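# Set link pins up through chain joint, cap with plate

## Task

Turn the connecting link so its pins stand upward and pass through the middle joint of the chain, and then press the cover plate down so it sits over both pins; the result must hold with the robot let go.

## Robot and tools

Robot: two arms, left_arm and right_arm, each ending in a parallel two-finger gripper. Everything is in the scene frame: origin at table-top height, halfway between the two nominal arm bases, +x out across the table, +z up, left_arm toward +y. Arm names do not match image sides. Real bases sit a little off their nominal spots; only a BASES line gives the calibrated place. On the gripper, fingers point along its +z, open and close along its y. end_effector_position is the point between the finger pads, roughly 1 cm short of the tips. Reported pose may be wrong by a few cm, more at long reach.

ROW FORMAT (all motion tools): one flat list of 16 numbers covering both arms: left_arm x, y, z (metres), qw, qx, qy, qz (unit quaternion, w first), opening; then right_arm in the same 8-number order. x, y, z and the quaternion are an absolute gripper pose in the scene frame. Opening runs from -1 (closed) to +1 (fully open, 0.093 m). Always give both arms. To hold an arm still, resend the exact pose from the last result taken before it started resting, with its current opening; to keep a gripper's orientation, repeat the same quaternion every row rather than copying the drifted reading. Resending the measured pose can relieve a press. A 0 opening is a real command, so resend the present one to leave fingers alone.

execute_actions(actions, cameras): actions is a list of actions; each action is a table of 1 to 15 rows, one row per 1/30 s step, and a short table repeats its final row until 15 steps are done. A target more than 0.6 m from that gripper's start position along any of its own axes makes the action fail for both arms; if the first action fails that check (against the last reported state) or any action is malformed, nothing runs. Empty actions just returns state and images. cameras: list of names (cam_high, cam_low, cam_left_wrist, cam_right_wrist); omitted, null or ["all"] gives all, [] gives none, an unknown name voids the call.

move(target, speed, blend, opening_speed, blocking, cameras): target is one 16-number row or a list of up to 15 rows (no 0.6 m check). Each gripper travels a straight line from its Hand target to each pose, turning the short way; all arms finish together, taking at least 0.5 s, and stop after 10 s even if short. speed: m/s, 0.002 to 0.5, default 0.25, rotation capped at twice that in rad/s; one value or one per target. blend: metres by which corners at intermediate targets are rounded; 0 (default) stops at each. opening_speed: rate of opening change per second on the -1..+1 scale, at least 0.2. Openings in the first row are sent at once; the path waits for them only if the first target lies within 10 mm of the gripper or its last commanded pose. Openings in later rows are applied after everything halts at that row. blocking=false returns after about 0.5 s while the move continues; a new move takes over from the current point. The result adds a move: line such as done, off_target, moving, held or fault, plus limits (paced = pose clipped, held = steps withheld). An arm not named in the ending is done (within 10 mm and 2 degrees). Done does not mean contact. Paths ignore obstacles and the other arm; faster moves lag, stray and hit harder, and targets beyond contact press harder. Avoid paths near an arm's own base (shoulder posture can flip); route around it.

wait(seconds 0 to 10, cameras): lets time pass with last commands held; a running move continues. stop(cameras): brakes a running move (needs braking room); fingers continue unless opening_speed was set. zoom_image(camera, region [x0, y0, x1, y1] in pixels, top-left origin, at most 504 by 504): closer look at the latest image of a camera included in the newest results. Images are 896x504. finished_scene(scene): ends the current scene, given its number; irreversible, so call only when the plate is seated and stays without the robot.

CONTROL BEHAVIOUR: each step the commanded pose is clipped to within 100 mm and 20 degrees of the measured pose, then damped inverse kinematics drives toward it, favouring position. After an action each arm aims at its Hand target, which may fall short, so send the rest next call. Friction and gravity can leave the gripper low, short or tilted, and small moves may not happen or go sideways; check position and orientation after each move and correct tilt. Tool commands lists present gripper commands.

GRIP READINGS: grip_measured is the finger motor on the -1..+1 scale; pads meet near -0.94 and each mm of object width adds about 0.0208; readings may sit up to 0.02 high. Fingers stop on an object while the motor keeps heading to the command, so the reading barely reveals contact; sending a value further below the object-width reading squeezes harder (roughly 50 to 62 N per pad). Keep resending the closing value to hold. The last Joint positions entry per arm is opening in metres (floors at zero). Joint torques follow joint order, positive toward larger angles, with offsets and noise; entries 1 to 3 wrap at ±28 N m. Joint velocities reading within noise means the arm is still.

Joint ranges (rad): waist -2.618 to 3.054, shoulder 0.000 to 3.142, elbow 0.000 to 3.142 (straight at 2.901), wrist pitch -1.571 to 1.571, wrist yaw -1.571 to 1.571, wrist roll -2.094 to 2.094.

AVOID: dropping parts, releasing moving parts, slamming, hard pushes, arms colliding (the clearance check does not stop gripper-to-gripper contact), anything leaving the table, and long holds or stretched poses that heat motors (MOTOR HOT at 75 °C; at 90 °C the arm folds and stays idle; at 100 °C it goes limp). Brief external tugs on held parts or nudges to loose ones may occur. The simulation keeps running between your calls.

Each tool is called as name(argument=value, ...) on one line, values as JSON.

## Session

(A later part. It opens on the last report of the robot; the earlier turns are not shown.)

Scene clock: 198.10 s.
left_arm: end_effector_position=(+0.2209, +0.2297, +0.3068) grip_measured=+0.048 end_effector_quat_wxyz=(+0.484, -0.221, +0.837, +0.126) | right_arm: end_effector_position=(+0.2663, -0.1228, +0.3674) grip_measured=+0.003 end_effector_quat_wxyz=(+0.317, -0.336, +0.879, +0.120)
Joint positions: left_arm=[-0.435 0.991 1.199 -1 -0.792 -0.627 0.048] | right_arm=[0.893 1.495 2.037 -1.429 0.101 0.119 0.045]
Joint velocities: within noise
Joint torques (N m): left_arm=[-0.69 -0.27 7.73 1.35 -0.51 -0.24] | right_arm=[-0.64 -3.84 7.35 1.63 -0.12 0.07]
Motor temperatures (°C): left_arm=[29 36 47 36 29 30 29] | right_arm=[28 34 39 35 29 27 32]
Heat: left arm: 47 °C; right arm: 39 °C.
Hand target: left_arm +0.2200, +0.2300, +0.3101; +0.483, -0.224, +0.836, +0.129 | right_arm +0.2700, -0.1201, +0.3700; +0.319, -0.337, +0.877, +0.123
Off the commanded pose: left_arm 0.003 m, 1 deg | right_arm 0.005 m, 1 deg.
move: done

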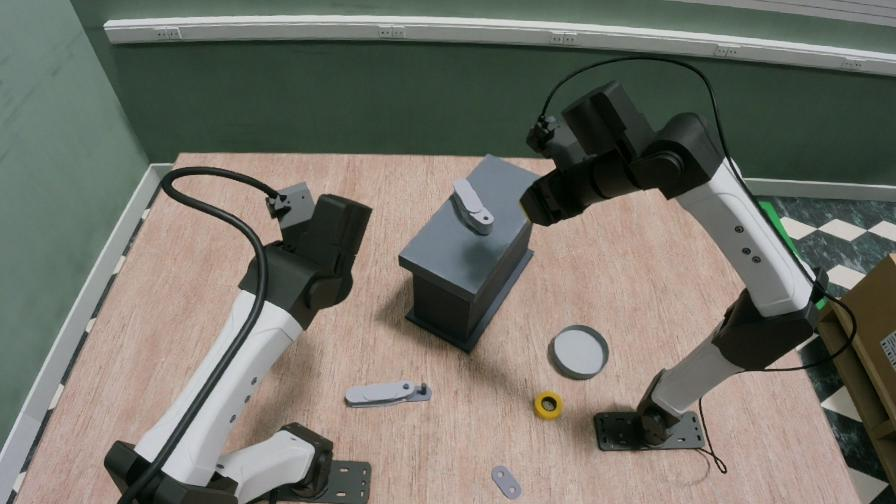

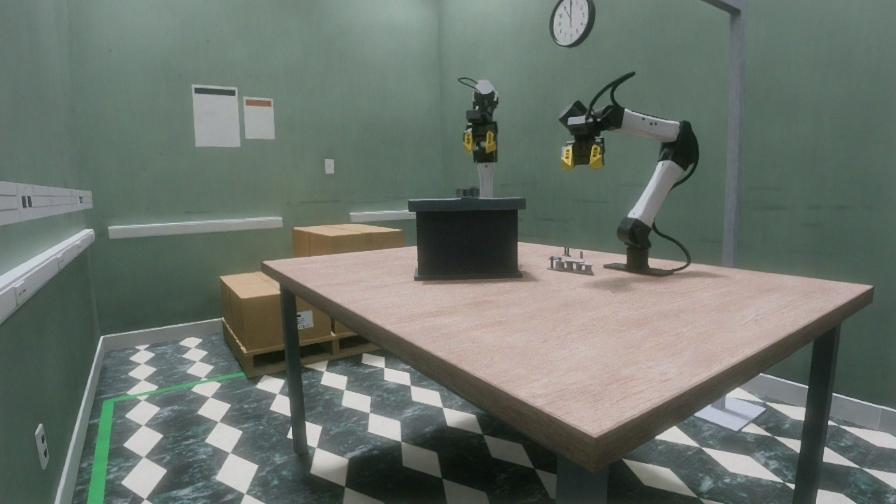

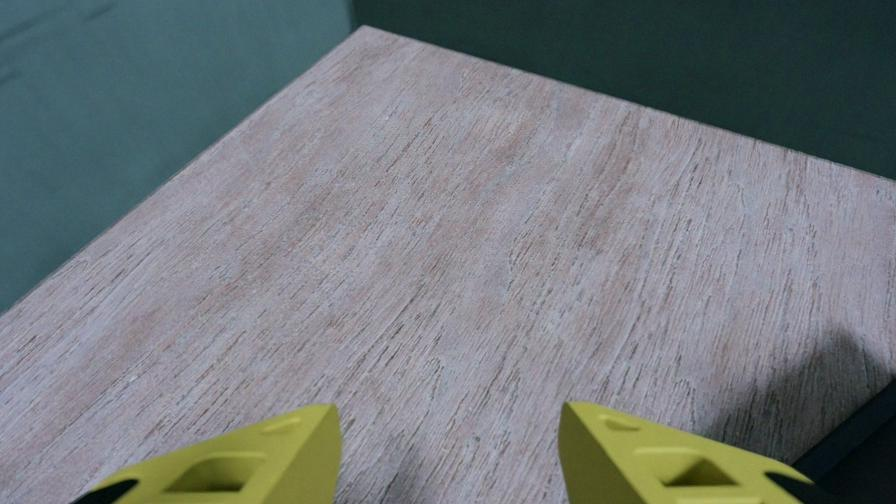

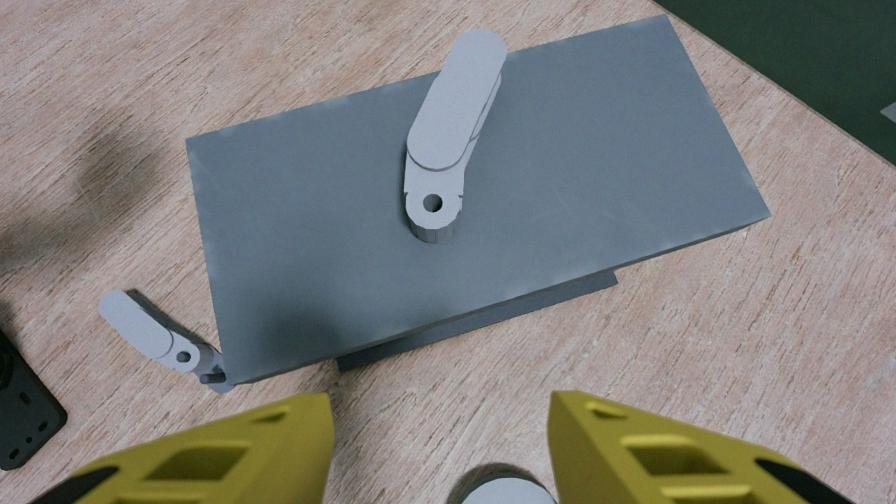

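move(target=[0.22, 0.23,0.31, 0.483,-0.2241,0.8365,0.1294, 0.05,  0.3685,-0.035,0.315, 0.3351,-0.1874,0.9208,0.0682, -0.1], speed=0.15)

zoom_image(camera="cam_right_wrist", region=[300, 150, 600, 504])

Scene clock: 203.97 s.
left_arm: end_effector_position=(+0.2208, +0.2298, +0.3066) grip_measured=+0.048 end_effector_quat_wxyz=(+0.483, -0.221, +0.837, +0.127) | right_arm: end_effector_position=(+0.3690, -0.0385, +0.3184) grip_measured=-0.097 end_effector_quat_wxyz=(+0.339, -0.188, +0.919, +0.073)
Joint positions: left_arm=[-0.435 0.992 1.199 -1.001 -0.793 -0.628 0.048] | right_arm=[0.912 1.931 2.302 -1.294 0.312 0.395 0.041]
Joint velocities: within noise
Joint torques (N m): left_arm=[-0.66 -0.27 7.73 1.3 -0.47 -0.2] | right_arm=[0.58 -8.5 8.09 1.38 0.14 0.27]
Motor temperatures (°C): left_arm=[29 36 47 37 29 30 29] | right_arm=[28 35 39 35 29 27 32]
Heat: left arm: 47 °C; right arm: 39 °C.
Hand target: left_arm +0.2200, +0.2300, +0.3100; +0.483, -0.224, +0.836, +0.129 | right_arm +0.3685, -0.0351, +0.3150; +0.336, -0.187, +0.921, +0.068
Off the commanded pose: left_arm 0.003 m, 0 deg | right_arm 0.005 m, 1 deg.
move: done

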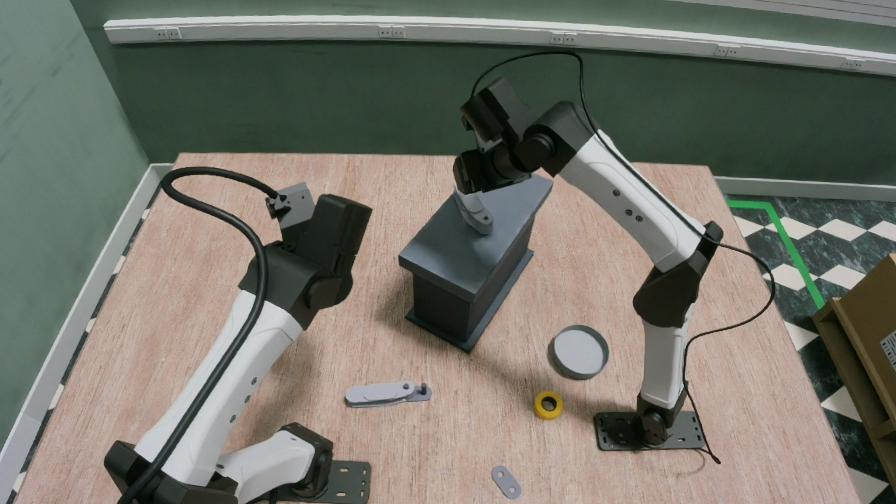

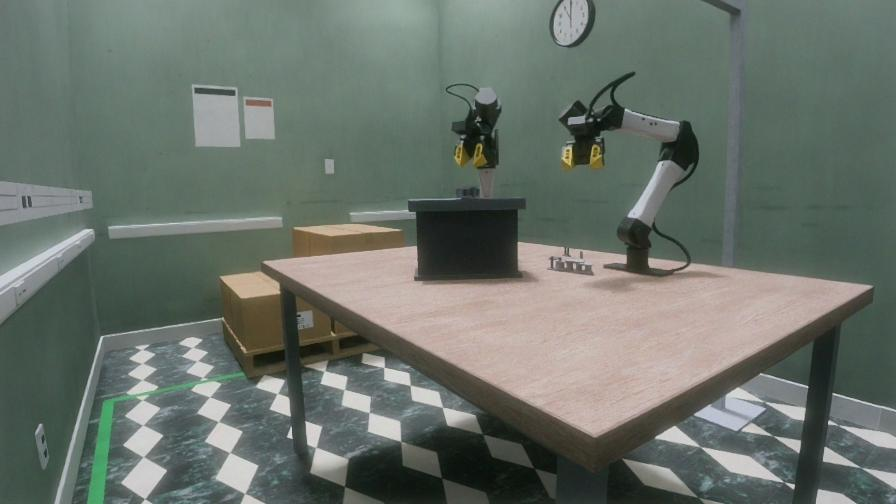

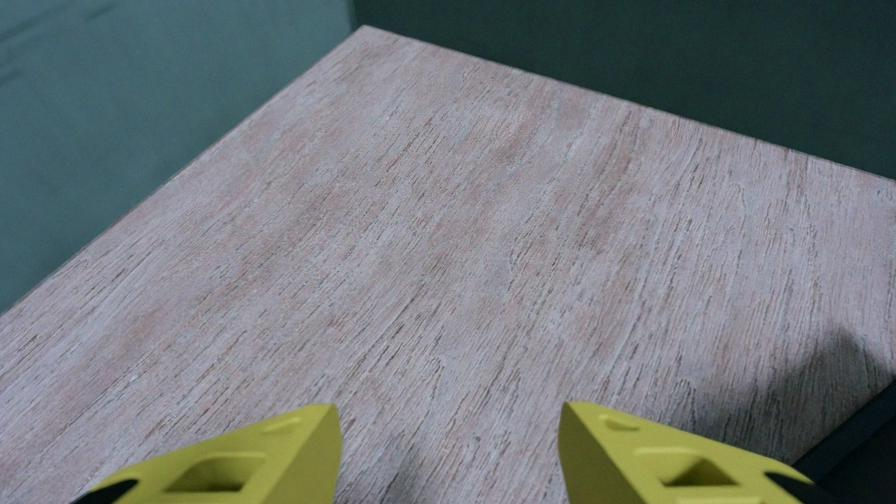

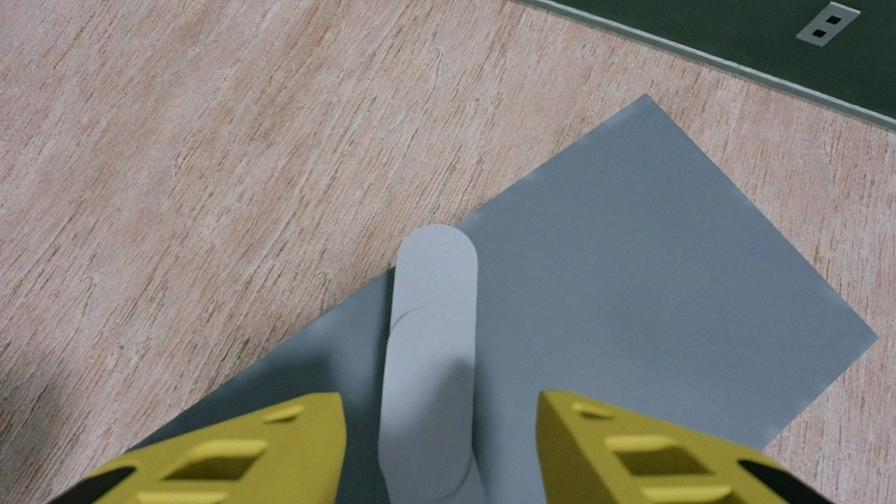

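Scaled by 1.424 from the camera's 896x504 image, which has a finer 1280x720 frame.

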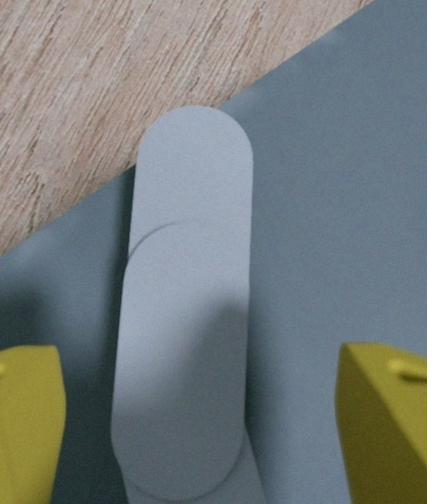

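move(target=[0.22, 0.23,0.31, 0.483,-0.2241,0.8365,0.1294, 0.05,  0.369,-0.031,0.262, 0.3351,-0.1874,0.9208,0.0682, -0.1], speed=0.1, cameras=["cam_right_wrist","cam_low"])

zoom_image(camera="cam_low", region=[430, 130, 530, 220])

Scene clock: 206.17 s.
left_arm: end_effector_position=(+0.2208, +0.2298, +0.3066) grip_measured=+0.048 end_effector_quat_wxyz=(+0.483, -0.221, +0.837, +0.127) | right_arm: end_effector_position=(+0.3746, -0.0283, +0.2507) grip_measured=-0.097 end_effector_quat_wxyz=(+0.325, -0.191, +0.924, +0.060)
Joint positions: left_arm=[-0.435 0.992 1.199 -1.001 -0.793 -0.628 0.048] | right_arm=[0.917 1.876 1.95 -1.04 0.315 0.401 0.041]
Joint velocities: within noise
Joint torques (N m): left_arm=[-0.69 -0.25 7.72 1.3 -0.47 -0.2] | right_arm=[0.55 -14.37 5.7 1.5 0.14 0.24]
Motor temperatures (°C): left_arm=[29 36 47 37 29 30 29] | right_arm=[28 35 39 36 29 27 32]
Heat: left arm: 47 °C; right arm: 39 °C.
Hand target: left_arm +0.2200, +0.2300, +0.3100; +0.483, -0.224, +0.836, +0.129 | right_arm +0.3692, -0.0311, +0.2619; +0.335, -0.187, +0.921, +0.068
Off the commanded pose: left_arm 0.003 m, 0 deg | right_arm 0.013 m, 2 deg.
move: off_target (right_arm)
Images, in order (width x height): cam_low 896x504, cam_right_wrist 896x504.

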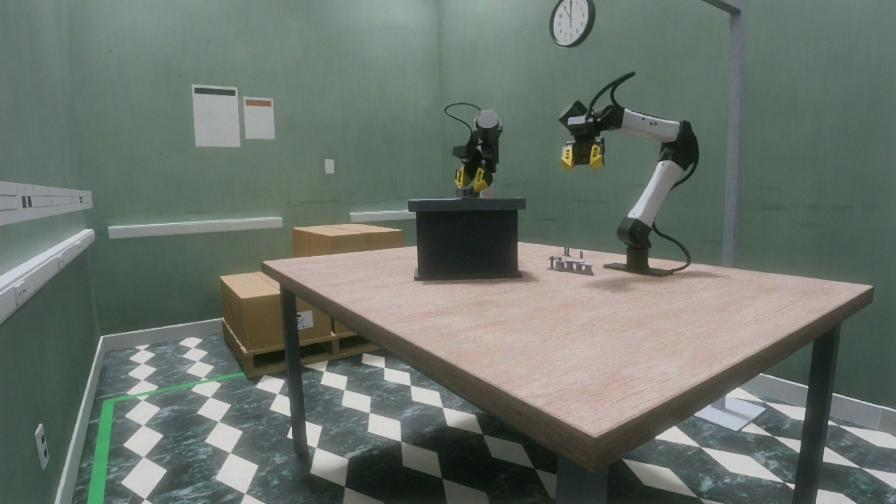

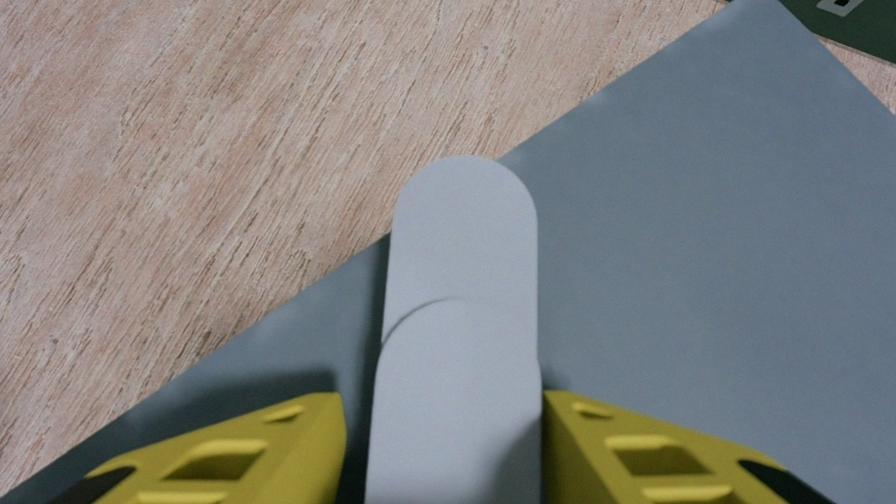

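Scaled by 5.040 from the camera's 896x504 image, which has a finer 1280x720 frame.

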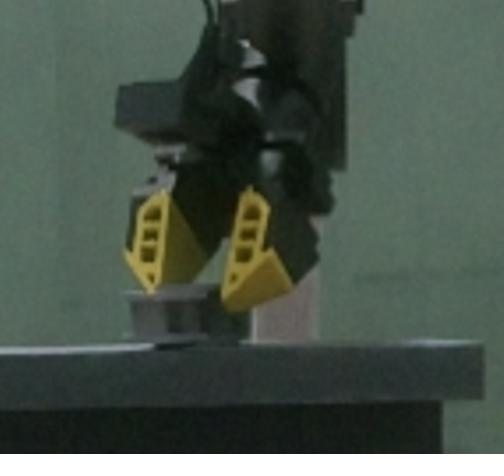

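move(target=[0.22, 0.23,0.31, 0.483,-0.2241,0.8365,0.1294, 0.05,  0.366,-0.0350,0.262, 0.3351,-0.1874,0.9208,0.0682, -0.1], speed=0.05, cameras=["cam_right_wrist","cam_low"])

Scene clock: 207.67 s.
left_arm: end_effector_position=(+0.2208, +0.2298, +0.3066) grip_measured=+0.048 end_effector_quat_wxyz=(+0.483, -0.221, +0.837, +0.127) | right_arm: end_effector_position=(+0.3715, -0.0322, +0.2510) grip_measured=-0.097 end_effector_quat_wxyz=(+0.325, -0.191, +0.924, +0.060)
Joint positions: left_arm=[-0.435 0.992 1.199 -1.001 -0.793 -0.628 0.048] | right_arm=[0.917 1.854 1.922 -1.033 0.315 0.401 0.041]
Joint velocities: within noise
Joint torques (N m): left_arm=[-0.69 -0.24 7.72 1.31 -0.48 -0.2] | right_arm=[0.55 -14.12 5.72 1.5 0.14 0.24]
Motor temperatures (°C): left_arm=[29 36 47 37 29 30 29] | right_arm=[28 36 39 36 29 27 32]
Heat: left arm: 47 °C; right arm: 39 °C.
Hand target: left_arm +0.2200, +0.2300, +0.3100; +0.483, -0.224, +0.836, +0.129 | right_arm +0.3662, -0.0350, +0.2618; +0.335, -0.187, +0.921, +0.068
Off the commanded pose: left_arm 0.003 m, 0 deg | right_arm 0.013 m, 2 deg.
move: off_target (right_arm)
Images, in order (width x height): cam_low 896x504, cam_right_wrist 896x504.

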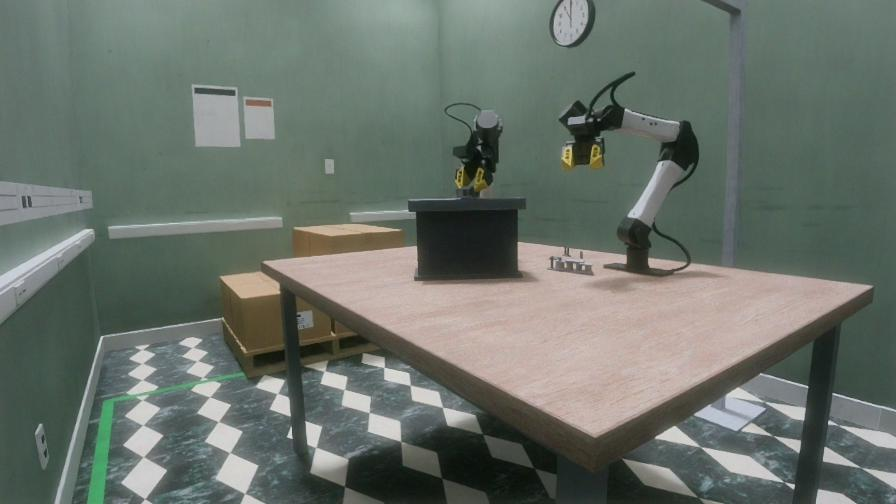

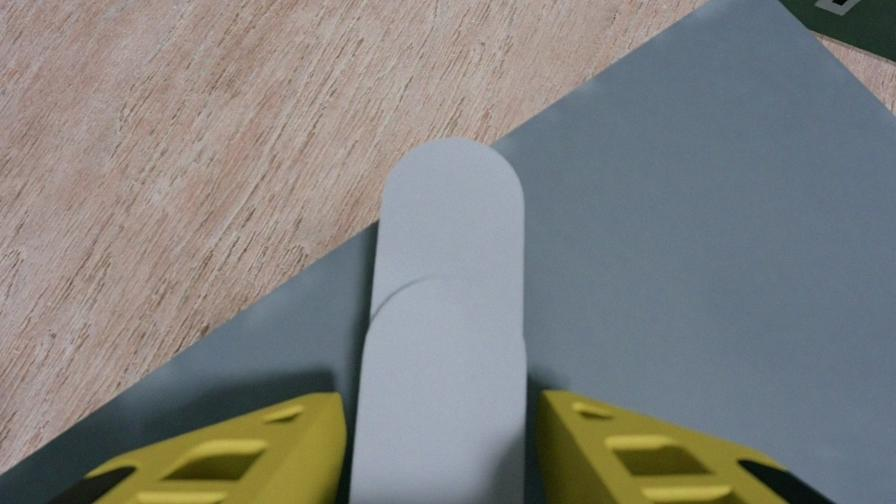

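move(target=[0.22, 0.23,0.31, 0.483,-0.2241,0.8365,0.1294, 0.05,  0.366,-0.0350,0.262, 0.3351,-0.1874,0.9208,0.0682, -0.7], speed=0.05, opening_speed=0.8, cameras=["cam_right_wrist"])

move(target=[0.22, 0.23,0.31, 0.483,-0.2241,0.8365,0.1294, 0.05,  0.355,-0.040,0.315, 0.3351,-0.1874,0.9208,0.0682, -0.7], speed=0.1, cameras=["cam_right_wrist","cam_low"])

zoom_image(camera="cam_low", region=[430, 100, 530, 220])

Scene clock: 209.13 s.
left_arm: end_effector_position=(+0.2208, +0.2298, +0.3066) grip_measured=+0.048 end_effector_quat_wxyz=(+0.483, -0.221, +0.837, +0.127) | right_arm: end_effector_position=(+0.3719, -0.0322, +0.2512) grip_measured=-0.452 end_effector_quat_wxyz=(+0.326, -0.191, +0.924, +0.060)
Joint positions: left_arm=[-0.435 0.992 1.199 -1.001 -0.793 -0.628 0.048] | right_arm=[0.917 1.854 1.922 -1.032 0.317 0.401 0.024]
Joint velocities: within noise
Joint torques (N m): left_arm=[-0.69 -0.27 7.72 1.3 -0.48 -0.19] | right_arm=[0.55 -14.12 5.72 1.49 0.13 0.24]
Motor temperatures (°C): left_arm=[29 36 47 37 29 30 29] | right_arm=[28 36 39 35 29 27 32]
Heat: left arm: 47 °C; right arm: 39 °C.
Hand target: left_arm +0.2201, +0.2300, +0.3100; +0.483, -0.224, +0.836, +0.129 | right_arm +0.3662, -0.0351, +0.2618; +0.335, -0.187, +0.921, +0.068
Off the commanded pose: left_arm 0.003 m, 0 deg | right_arm 0.013 m, 2 deg.
move: off_target (right_arm)
Images, in order (width x height): cam_right_wrist 896x504.

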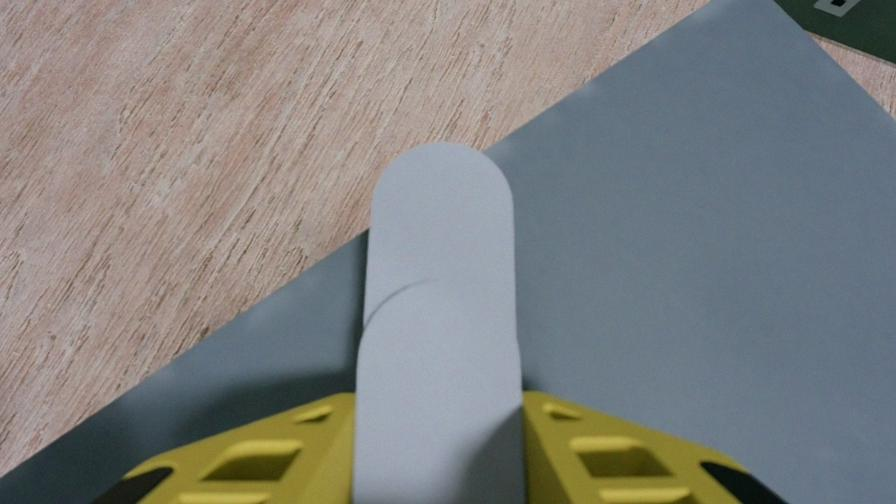

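Scene clock: 210.43 s.
left_arm: end_effector_position=(+0.2208, +0.2298, +0.3066) grip_measured=+0.048 end_effector_quat_wxyz=(+0.483, -0.221, +0.837, +0.127) | right_arm: end_effector_position=(+0.3500, -0.0484, +0.2998) grip_measured=-0.452 end_effector_quat_wxyz=(+0.309, -0.197, +0.929, +0.052)
Joint positions: left_arm=[-0.435 0.992 1.199 -1.001 -0.793 -0.628 0.048] | right_arm=[0.933 1.884 2.2 -1.323 0.317 0.414 0.024]
Joint velocities: within noise
Joint torques (N m): left_arm=[-0.66 -0.24 7.75 1.29 -0.47 -0.2] | right_arm=[0.57 -9.87 9.22 1.71 0.22 0.25]
Motor temperatures (°C): left_arm=[29 36 47 37 29 30 29] | right_arm=[28 36 39 36 30 27 32]
Heat: left arm: 47 °C; right arm: 39 °C.
Hand target: left_arm +0.2201, +0.2300, +0.3100; +0.483, -0.224, +0.836, +0.129 | right_arm +0.3543, -0.0407, +0.3152; +0.335, -0.187, +0.921, +0.069
Off the commanded pose: left_arm 0.003 m, 0 deg | right_arm 0.018 m, 4 deg.
move: off_target (right_arm)
Images, in order (width x height): cam_low 896x504, cam_right_wrist 896x504.

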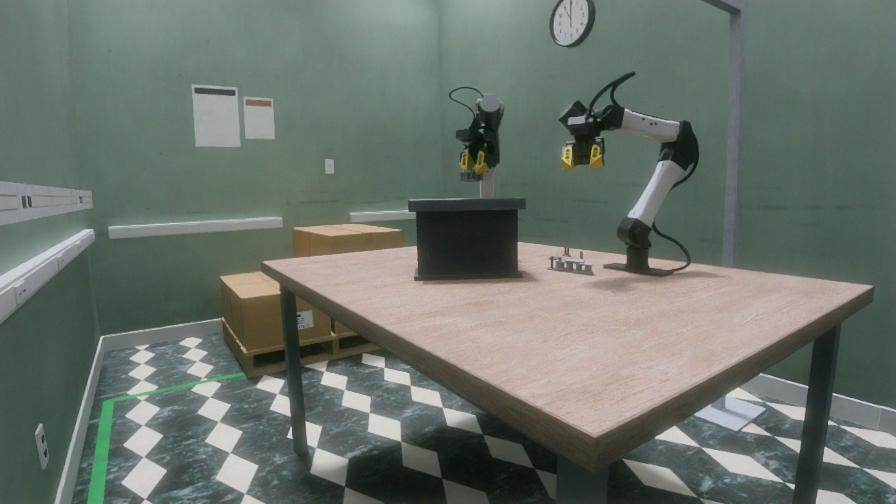

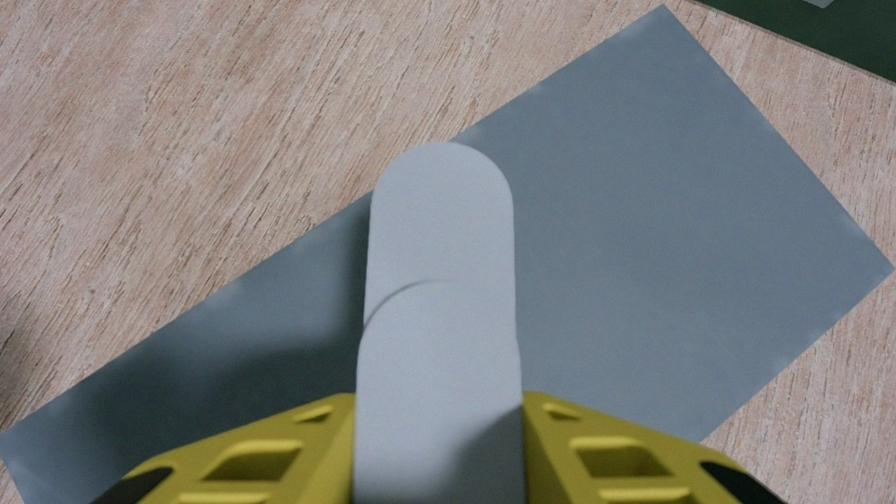

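Scaled by 4.200 from the camera's 896x504 image, which has a finer 1280x720 frame.

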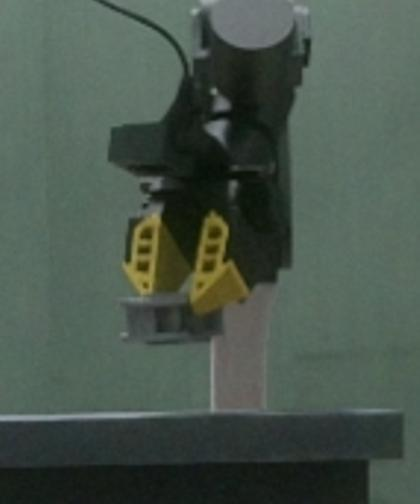

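move(target=[[0.22, 0.23,0.31, 0.483,-0.2241,0.8365,0.1294, 0.05,  0.31,-0.085,0.345, 0.3351,-0.1874,0.9208,0.0682, -0.7],[0.22, 0.23,0.31, 0.483,-0.2241,0.8365,0.1294, 0.05,  0.22,-0.14,0.30, 0.3304,0.2432,0.9077,-0.0885, -0.7],[0.22, 0.23,0.31, 0.483,-0.2241,0.8365,0.1294, 0.05,  0.155,-0.11,0.18, 0.2713,0.5721,0.7455,-0.2082, -0.7]], speed=0.18, blend=[0.02,0.03,0])

Scene clock: 217.53 s.
left_arm: end_effector_position=(+0.2208, +0.2298, +0.3066) grip_measured=+0.048 end_effector_quat_wxyz=(+0.484, -0.221, +0.837, +0.127) | right_arm: end_effector_position=(+0.1523, -0.1101, +0.1804) grip_measured=-0.452 end_effector_quat_wxyz=(+0.124, +0.370, +0.920, -0.028)
Joint positions: left_arm=[-0.435 0.992 1.199 -1.001 -0.793 -0.629 0.048] | right_arm=[1.322 1.685 1.609 -1.583 0.24 2.088 0.024]
Joint velocities: within noise
Joint torques (N m): left_arm=[-0.66 -0.24 7.73 1.29 -0.47 -0.19] | right_arm=[-0.7 -7.1 6.23 0.15 0.1 0.25]
Motor temperatures (°C): left_arm=[29 36 47 37 29 30 29] | right_arm=[28 37 39 35 30 27 32]
Heat: left arm: 47 °C; right arm: 39 °C.
Hand target: left_arm +0.2201, +0.2300, +0.3100; +0.483, -0.224, +0.836, +0.129 | right_arm +0.1555, -0.1102, +0.1796; +0.126, +0.377, +0.917, -0.029
Off the commanded pose: left_arm 0.003 m, 0 deg | right_arm 0.003 m, 41 deg; orientation clipped.
joint read past its limit (right arm) — joint 4 (wrist pitch), lower limit.
joint sent to its limit (right arm) — joint 4 (wrist pitch), lower limit; joint 6 (wrist roll), upper limit. The joint targets are off in orientation, not in position.
move: off_target (right_arm); limits=paced

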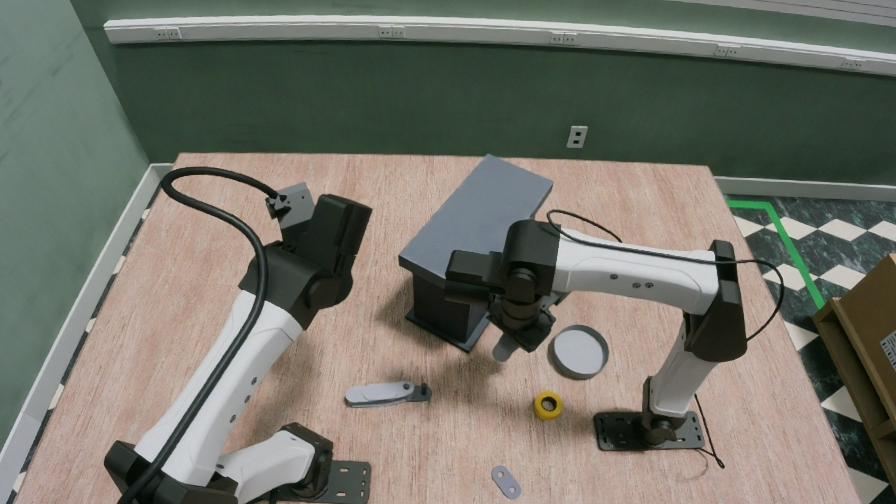

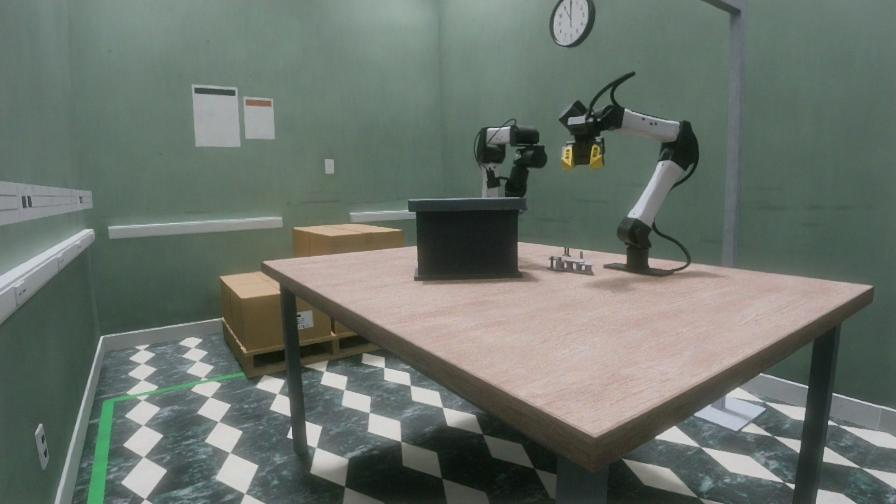

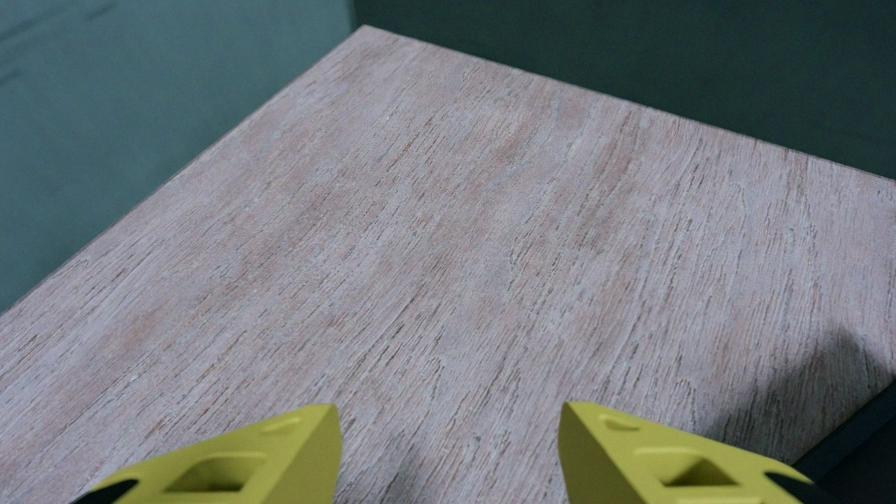

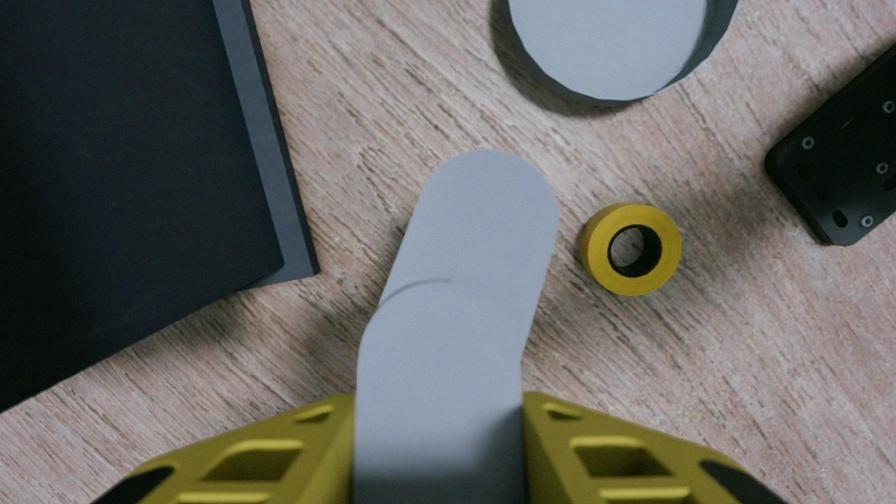

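move(target=[[0.22, 0.23,0.31, 0.483,-0.2241,0.8365,0.1294, 0.05,  0.22,-0.15,0.25, 0.3265,0.1638,0.9291,-0.0576, -0.7],[0.22, 0.23,0.31, 0.483,-0.2241,0.8365,0.1294, 0.05,  0.30,-0.24,0.20, 0.2871,0.4717,0.8171,-0.1657, -0.7],[0.22, 0.23,0.31, 0.483,-0.2241,0.8365,0.1294, 0.05,  0.30,-0.27,0.12, 0.2539,0.6065,0.7228,-0.2131, -0.7]], speed=0.2, blend=[0.02,0.02,0])

Scene clock: 224.80 s.
left_arm: end_effector_position=(+0.2208, +0.2298, +0.3066) grip_measured=+0.048 end_effector_quat_wxyz=(+0.484, -0.221, +0.837, +0.127) | right_arm: end_effector_position=(+0.3090, -0.2534, +0.1272) grip_measured=-0.452 end_effector_quat_wxyz=(+0.235, +0.590, +0.758, -0.153)
Joint positions: left_arm=[-0.435 0.992 1.199 -1.001 -0.793 -0.629 0.048] | right_arm=[0.712 1.788 1.428 -1.44 0.524 2.088 0.023]
Joint velocities: within noise
Joint torques (N m): left_arm=[-0.68 -0.25 7.75 1.3 -0.47 -0.2] | right_arm=[-1.18 -6.61 3.41 -0.53 0.44 0.24]
Motor temperatures (°C): left_arm=[29 36 47 37 29 30 29] | right_arm=[28 38 38 34 30 27 33]
Heat: left arm: 47 °C; right arm: 38 °C.
Hand target: left_arm +0.2201, +0.2300, +0.3100; +0.483, -0.224, +0.836, +0.129 | right_arm +0.3004, -0.2697, +0.1209; +0.234, +0.583, +0.752, -0.199
Off the commanded pose: left_arm 0.003 m, 0 deg | right_arm 0.020 m, 8 deg.
joint sent to its limit (right arm) — joint 6 (wrist roll), upper limit. The joint targets are off in orientation, not in position.
move: off_target (right_arm)

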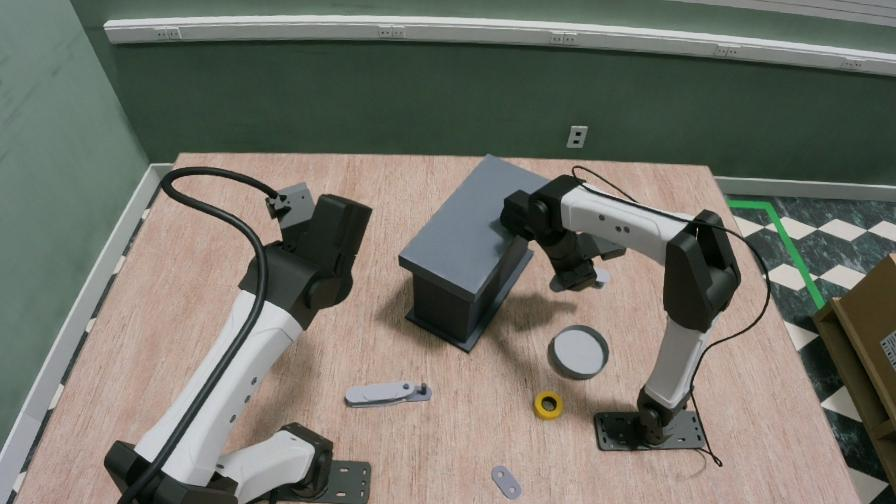

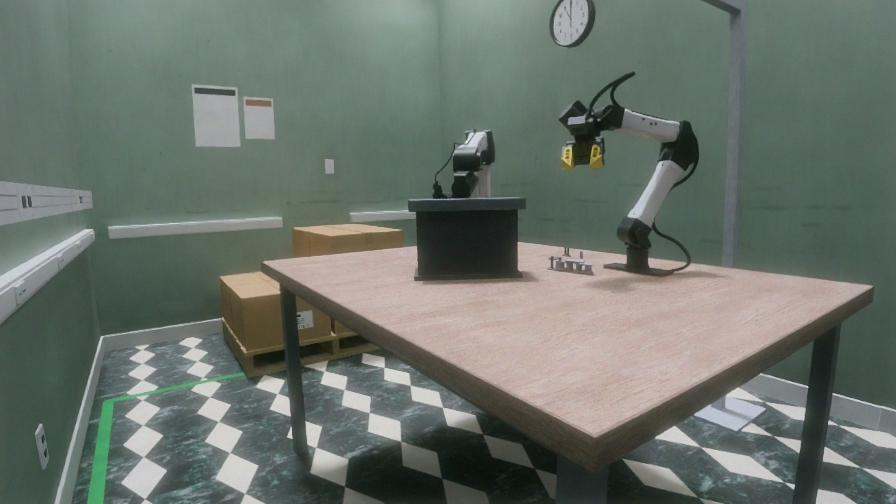

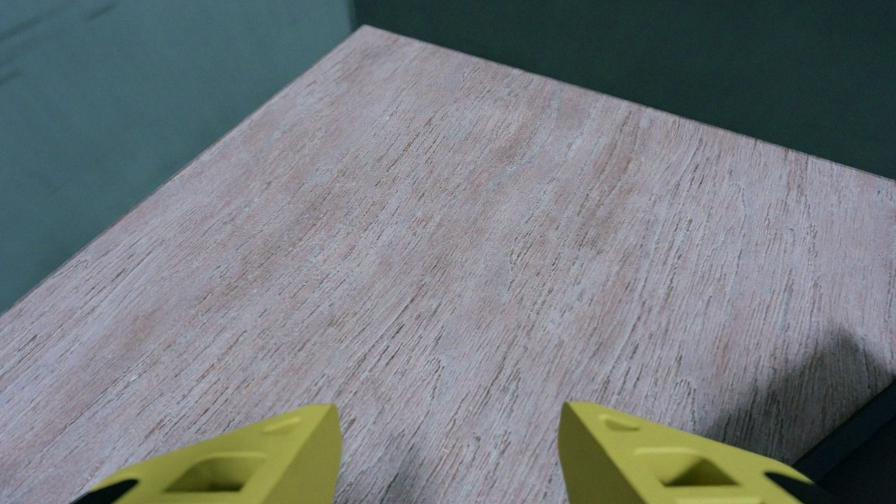

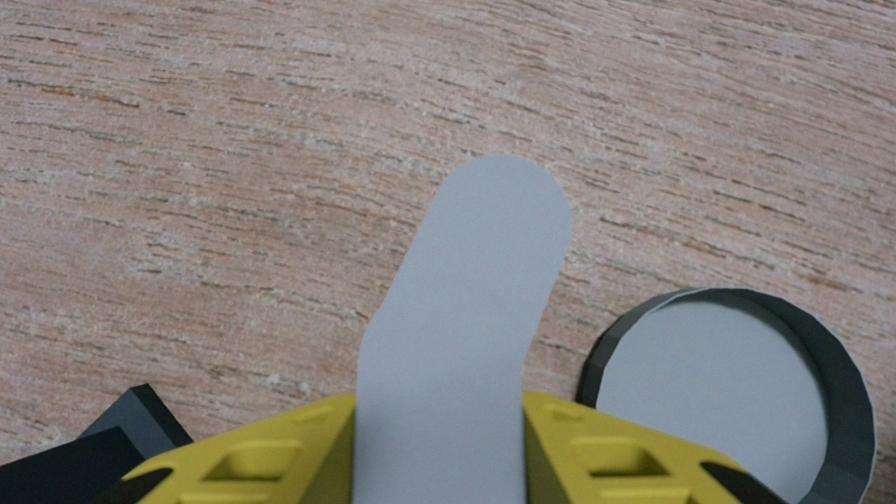

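move(target=[0.22, 0.23,0.31, 0.483,-0.2241,0.8365,0.1294, 0.05,  0.30,-0.25,0.12, 0.298,0.4136,0.848,-0.1453, -0.7], speed=0.15)

zoom_image(camera="cam_high", region=[530, 230, 690, 400])

Scene clock: 228.70 s.
left_arm: end_effector_position=(+0.2208, +0.2298, +0.3066) grip_measured=+0.048 end_effector_quat_wxyz=(+0.484, -0.221, +0.837, +0.127) | right_arm: end_effector_position=(+0.3095, -0.2380, +0.1169) grip_measured=-0.452 end_effector_quat_wxyz=(+0.286, +0.436, +0.846, -0.113)
Joint positions: left_arm=[-0.435 0.992 1.199 -1.001 -0.793 -0.629 0.048] | right_arm=[0.802 1.663 1.227 -1.19 0.624 1.765 0.024]
Joint velocities: within noise
Joint torques (N m): left_arm=[-0.68 -0.24 7.75 1.3 -0.48 -0.2] | right_arm=[1.09 -8.99 4.11 -0.21 0.68 0.05]
Motor temperatures (°C): left_arm=[29 35 47 37 29 30 29] | right_arm=[28 38 38 34 30 27 33]
Heat: left arm: 47 °C; right arm: 38 °C.
Hand target: left_arm +0.2201, +0.2300, +0.3100; +0.483, -0.224, +0.836, +0.129 | right_arm +0.3009, -0.2495, +0.1201; +0.298, +0.413, +0.848, -0.145
Off the commanded pose: left_arm 0.003 m, 0 deg | right_arm 0.016 m, 5 deg.
move: off_target (right_arm)

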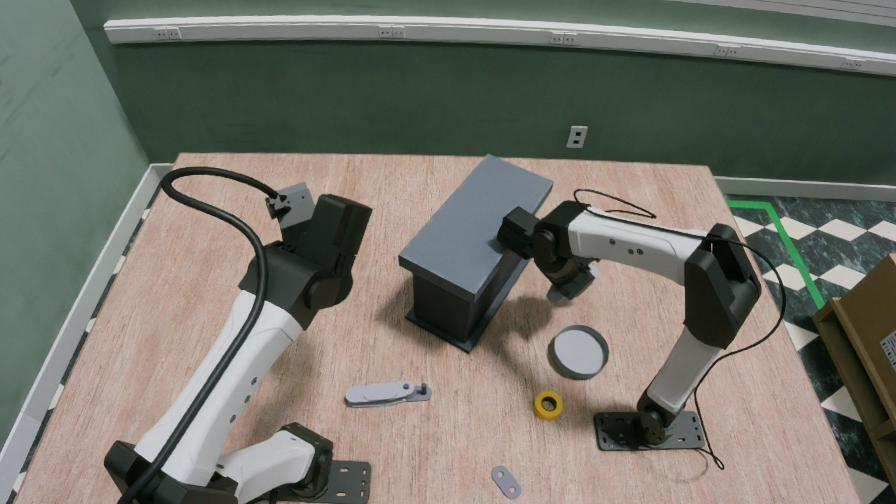

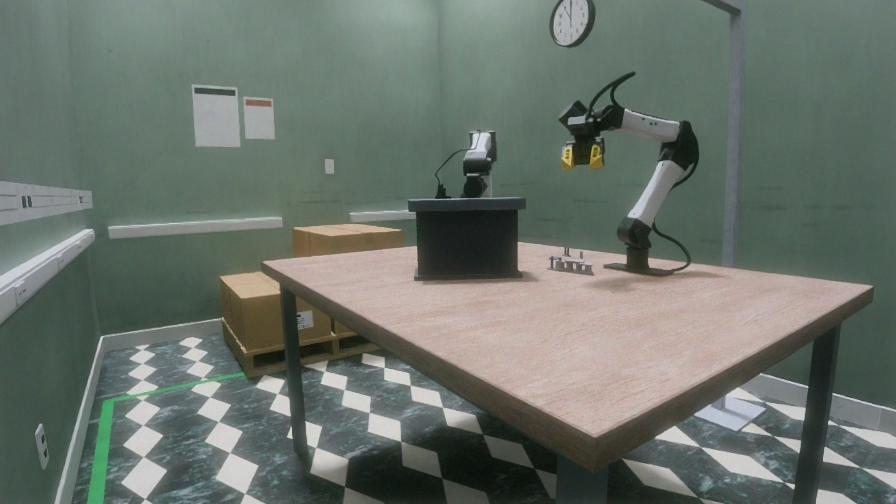

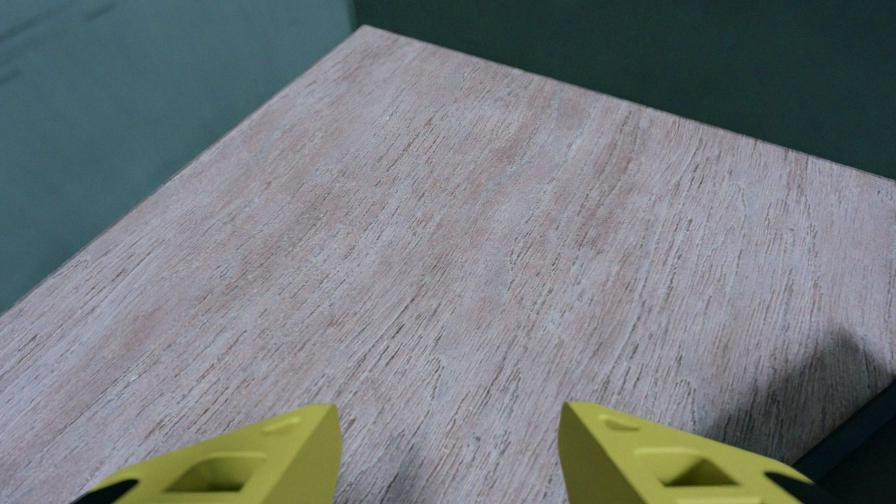

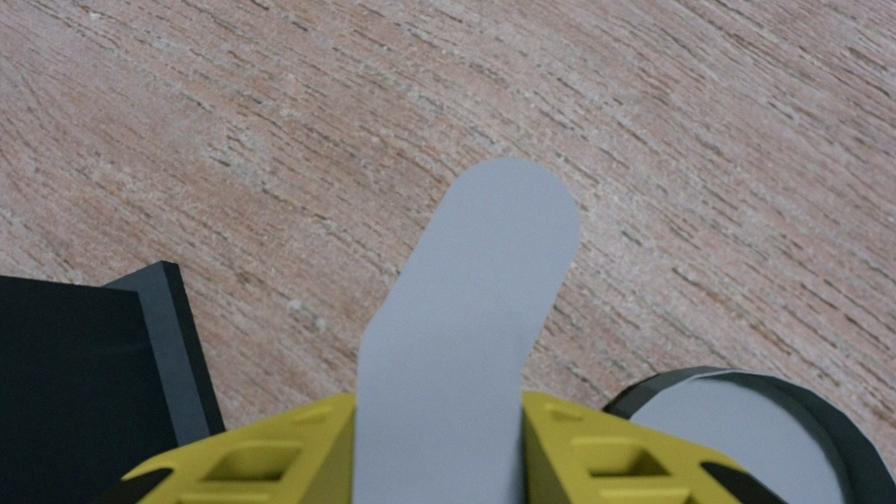

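Scaled by 2.965 from the camera's 896x504 image, which has a finer 1280x720 frame.

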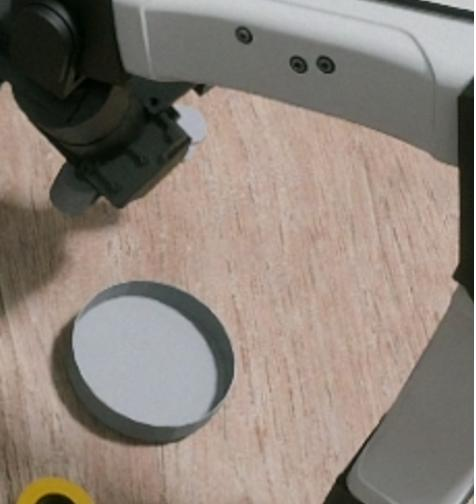

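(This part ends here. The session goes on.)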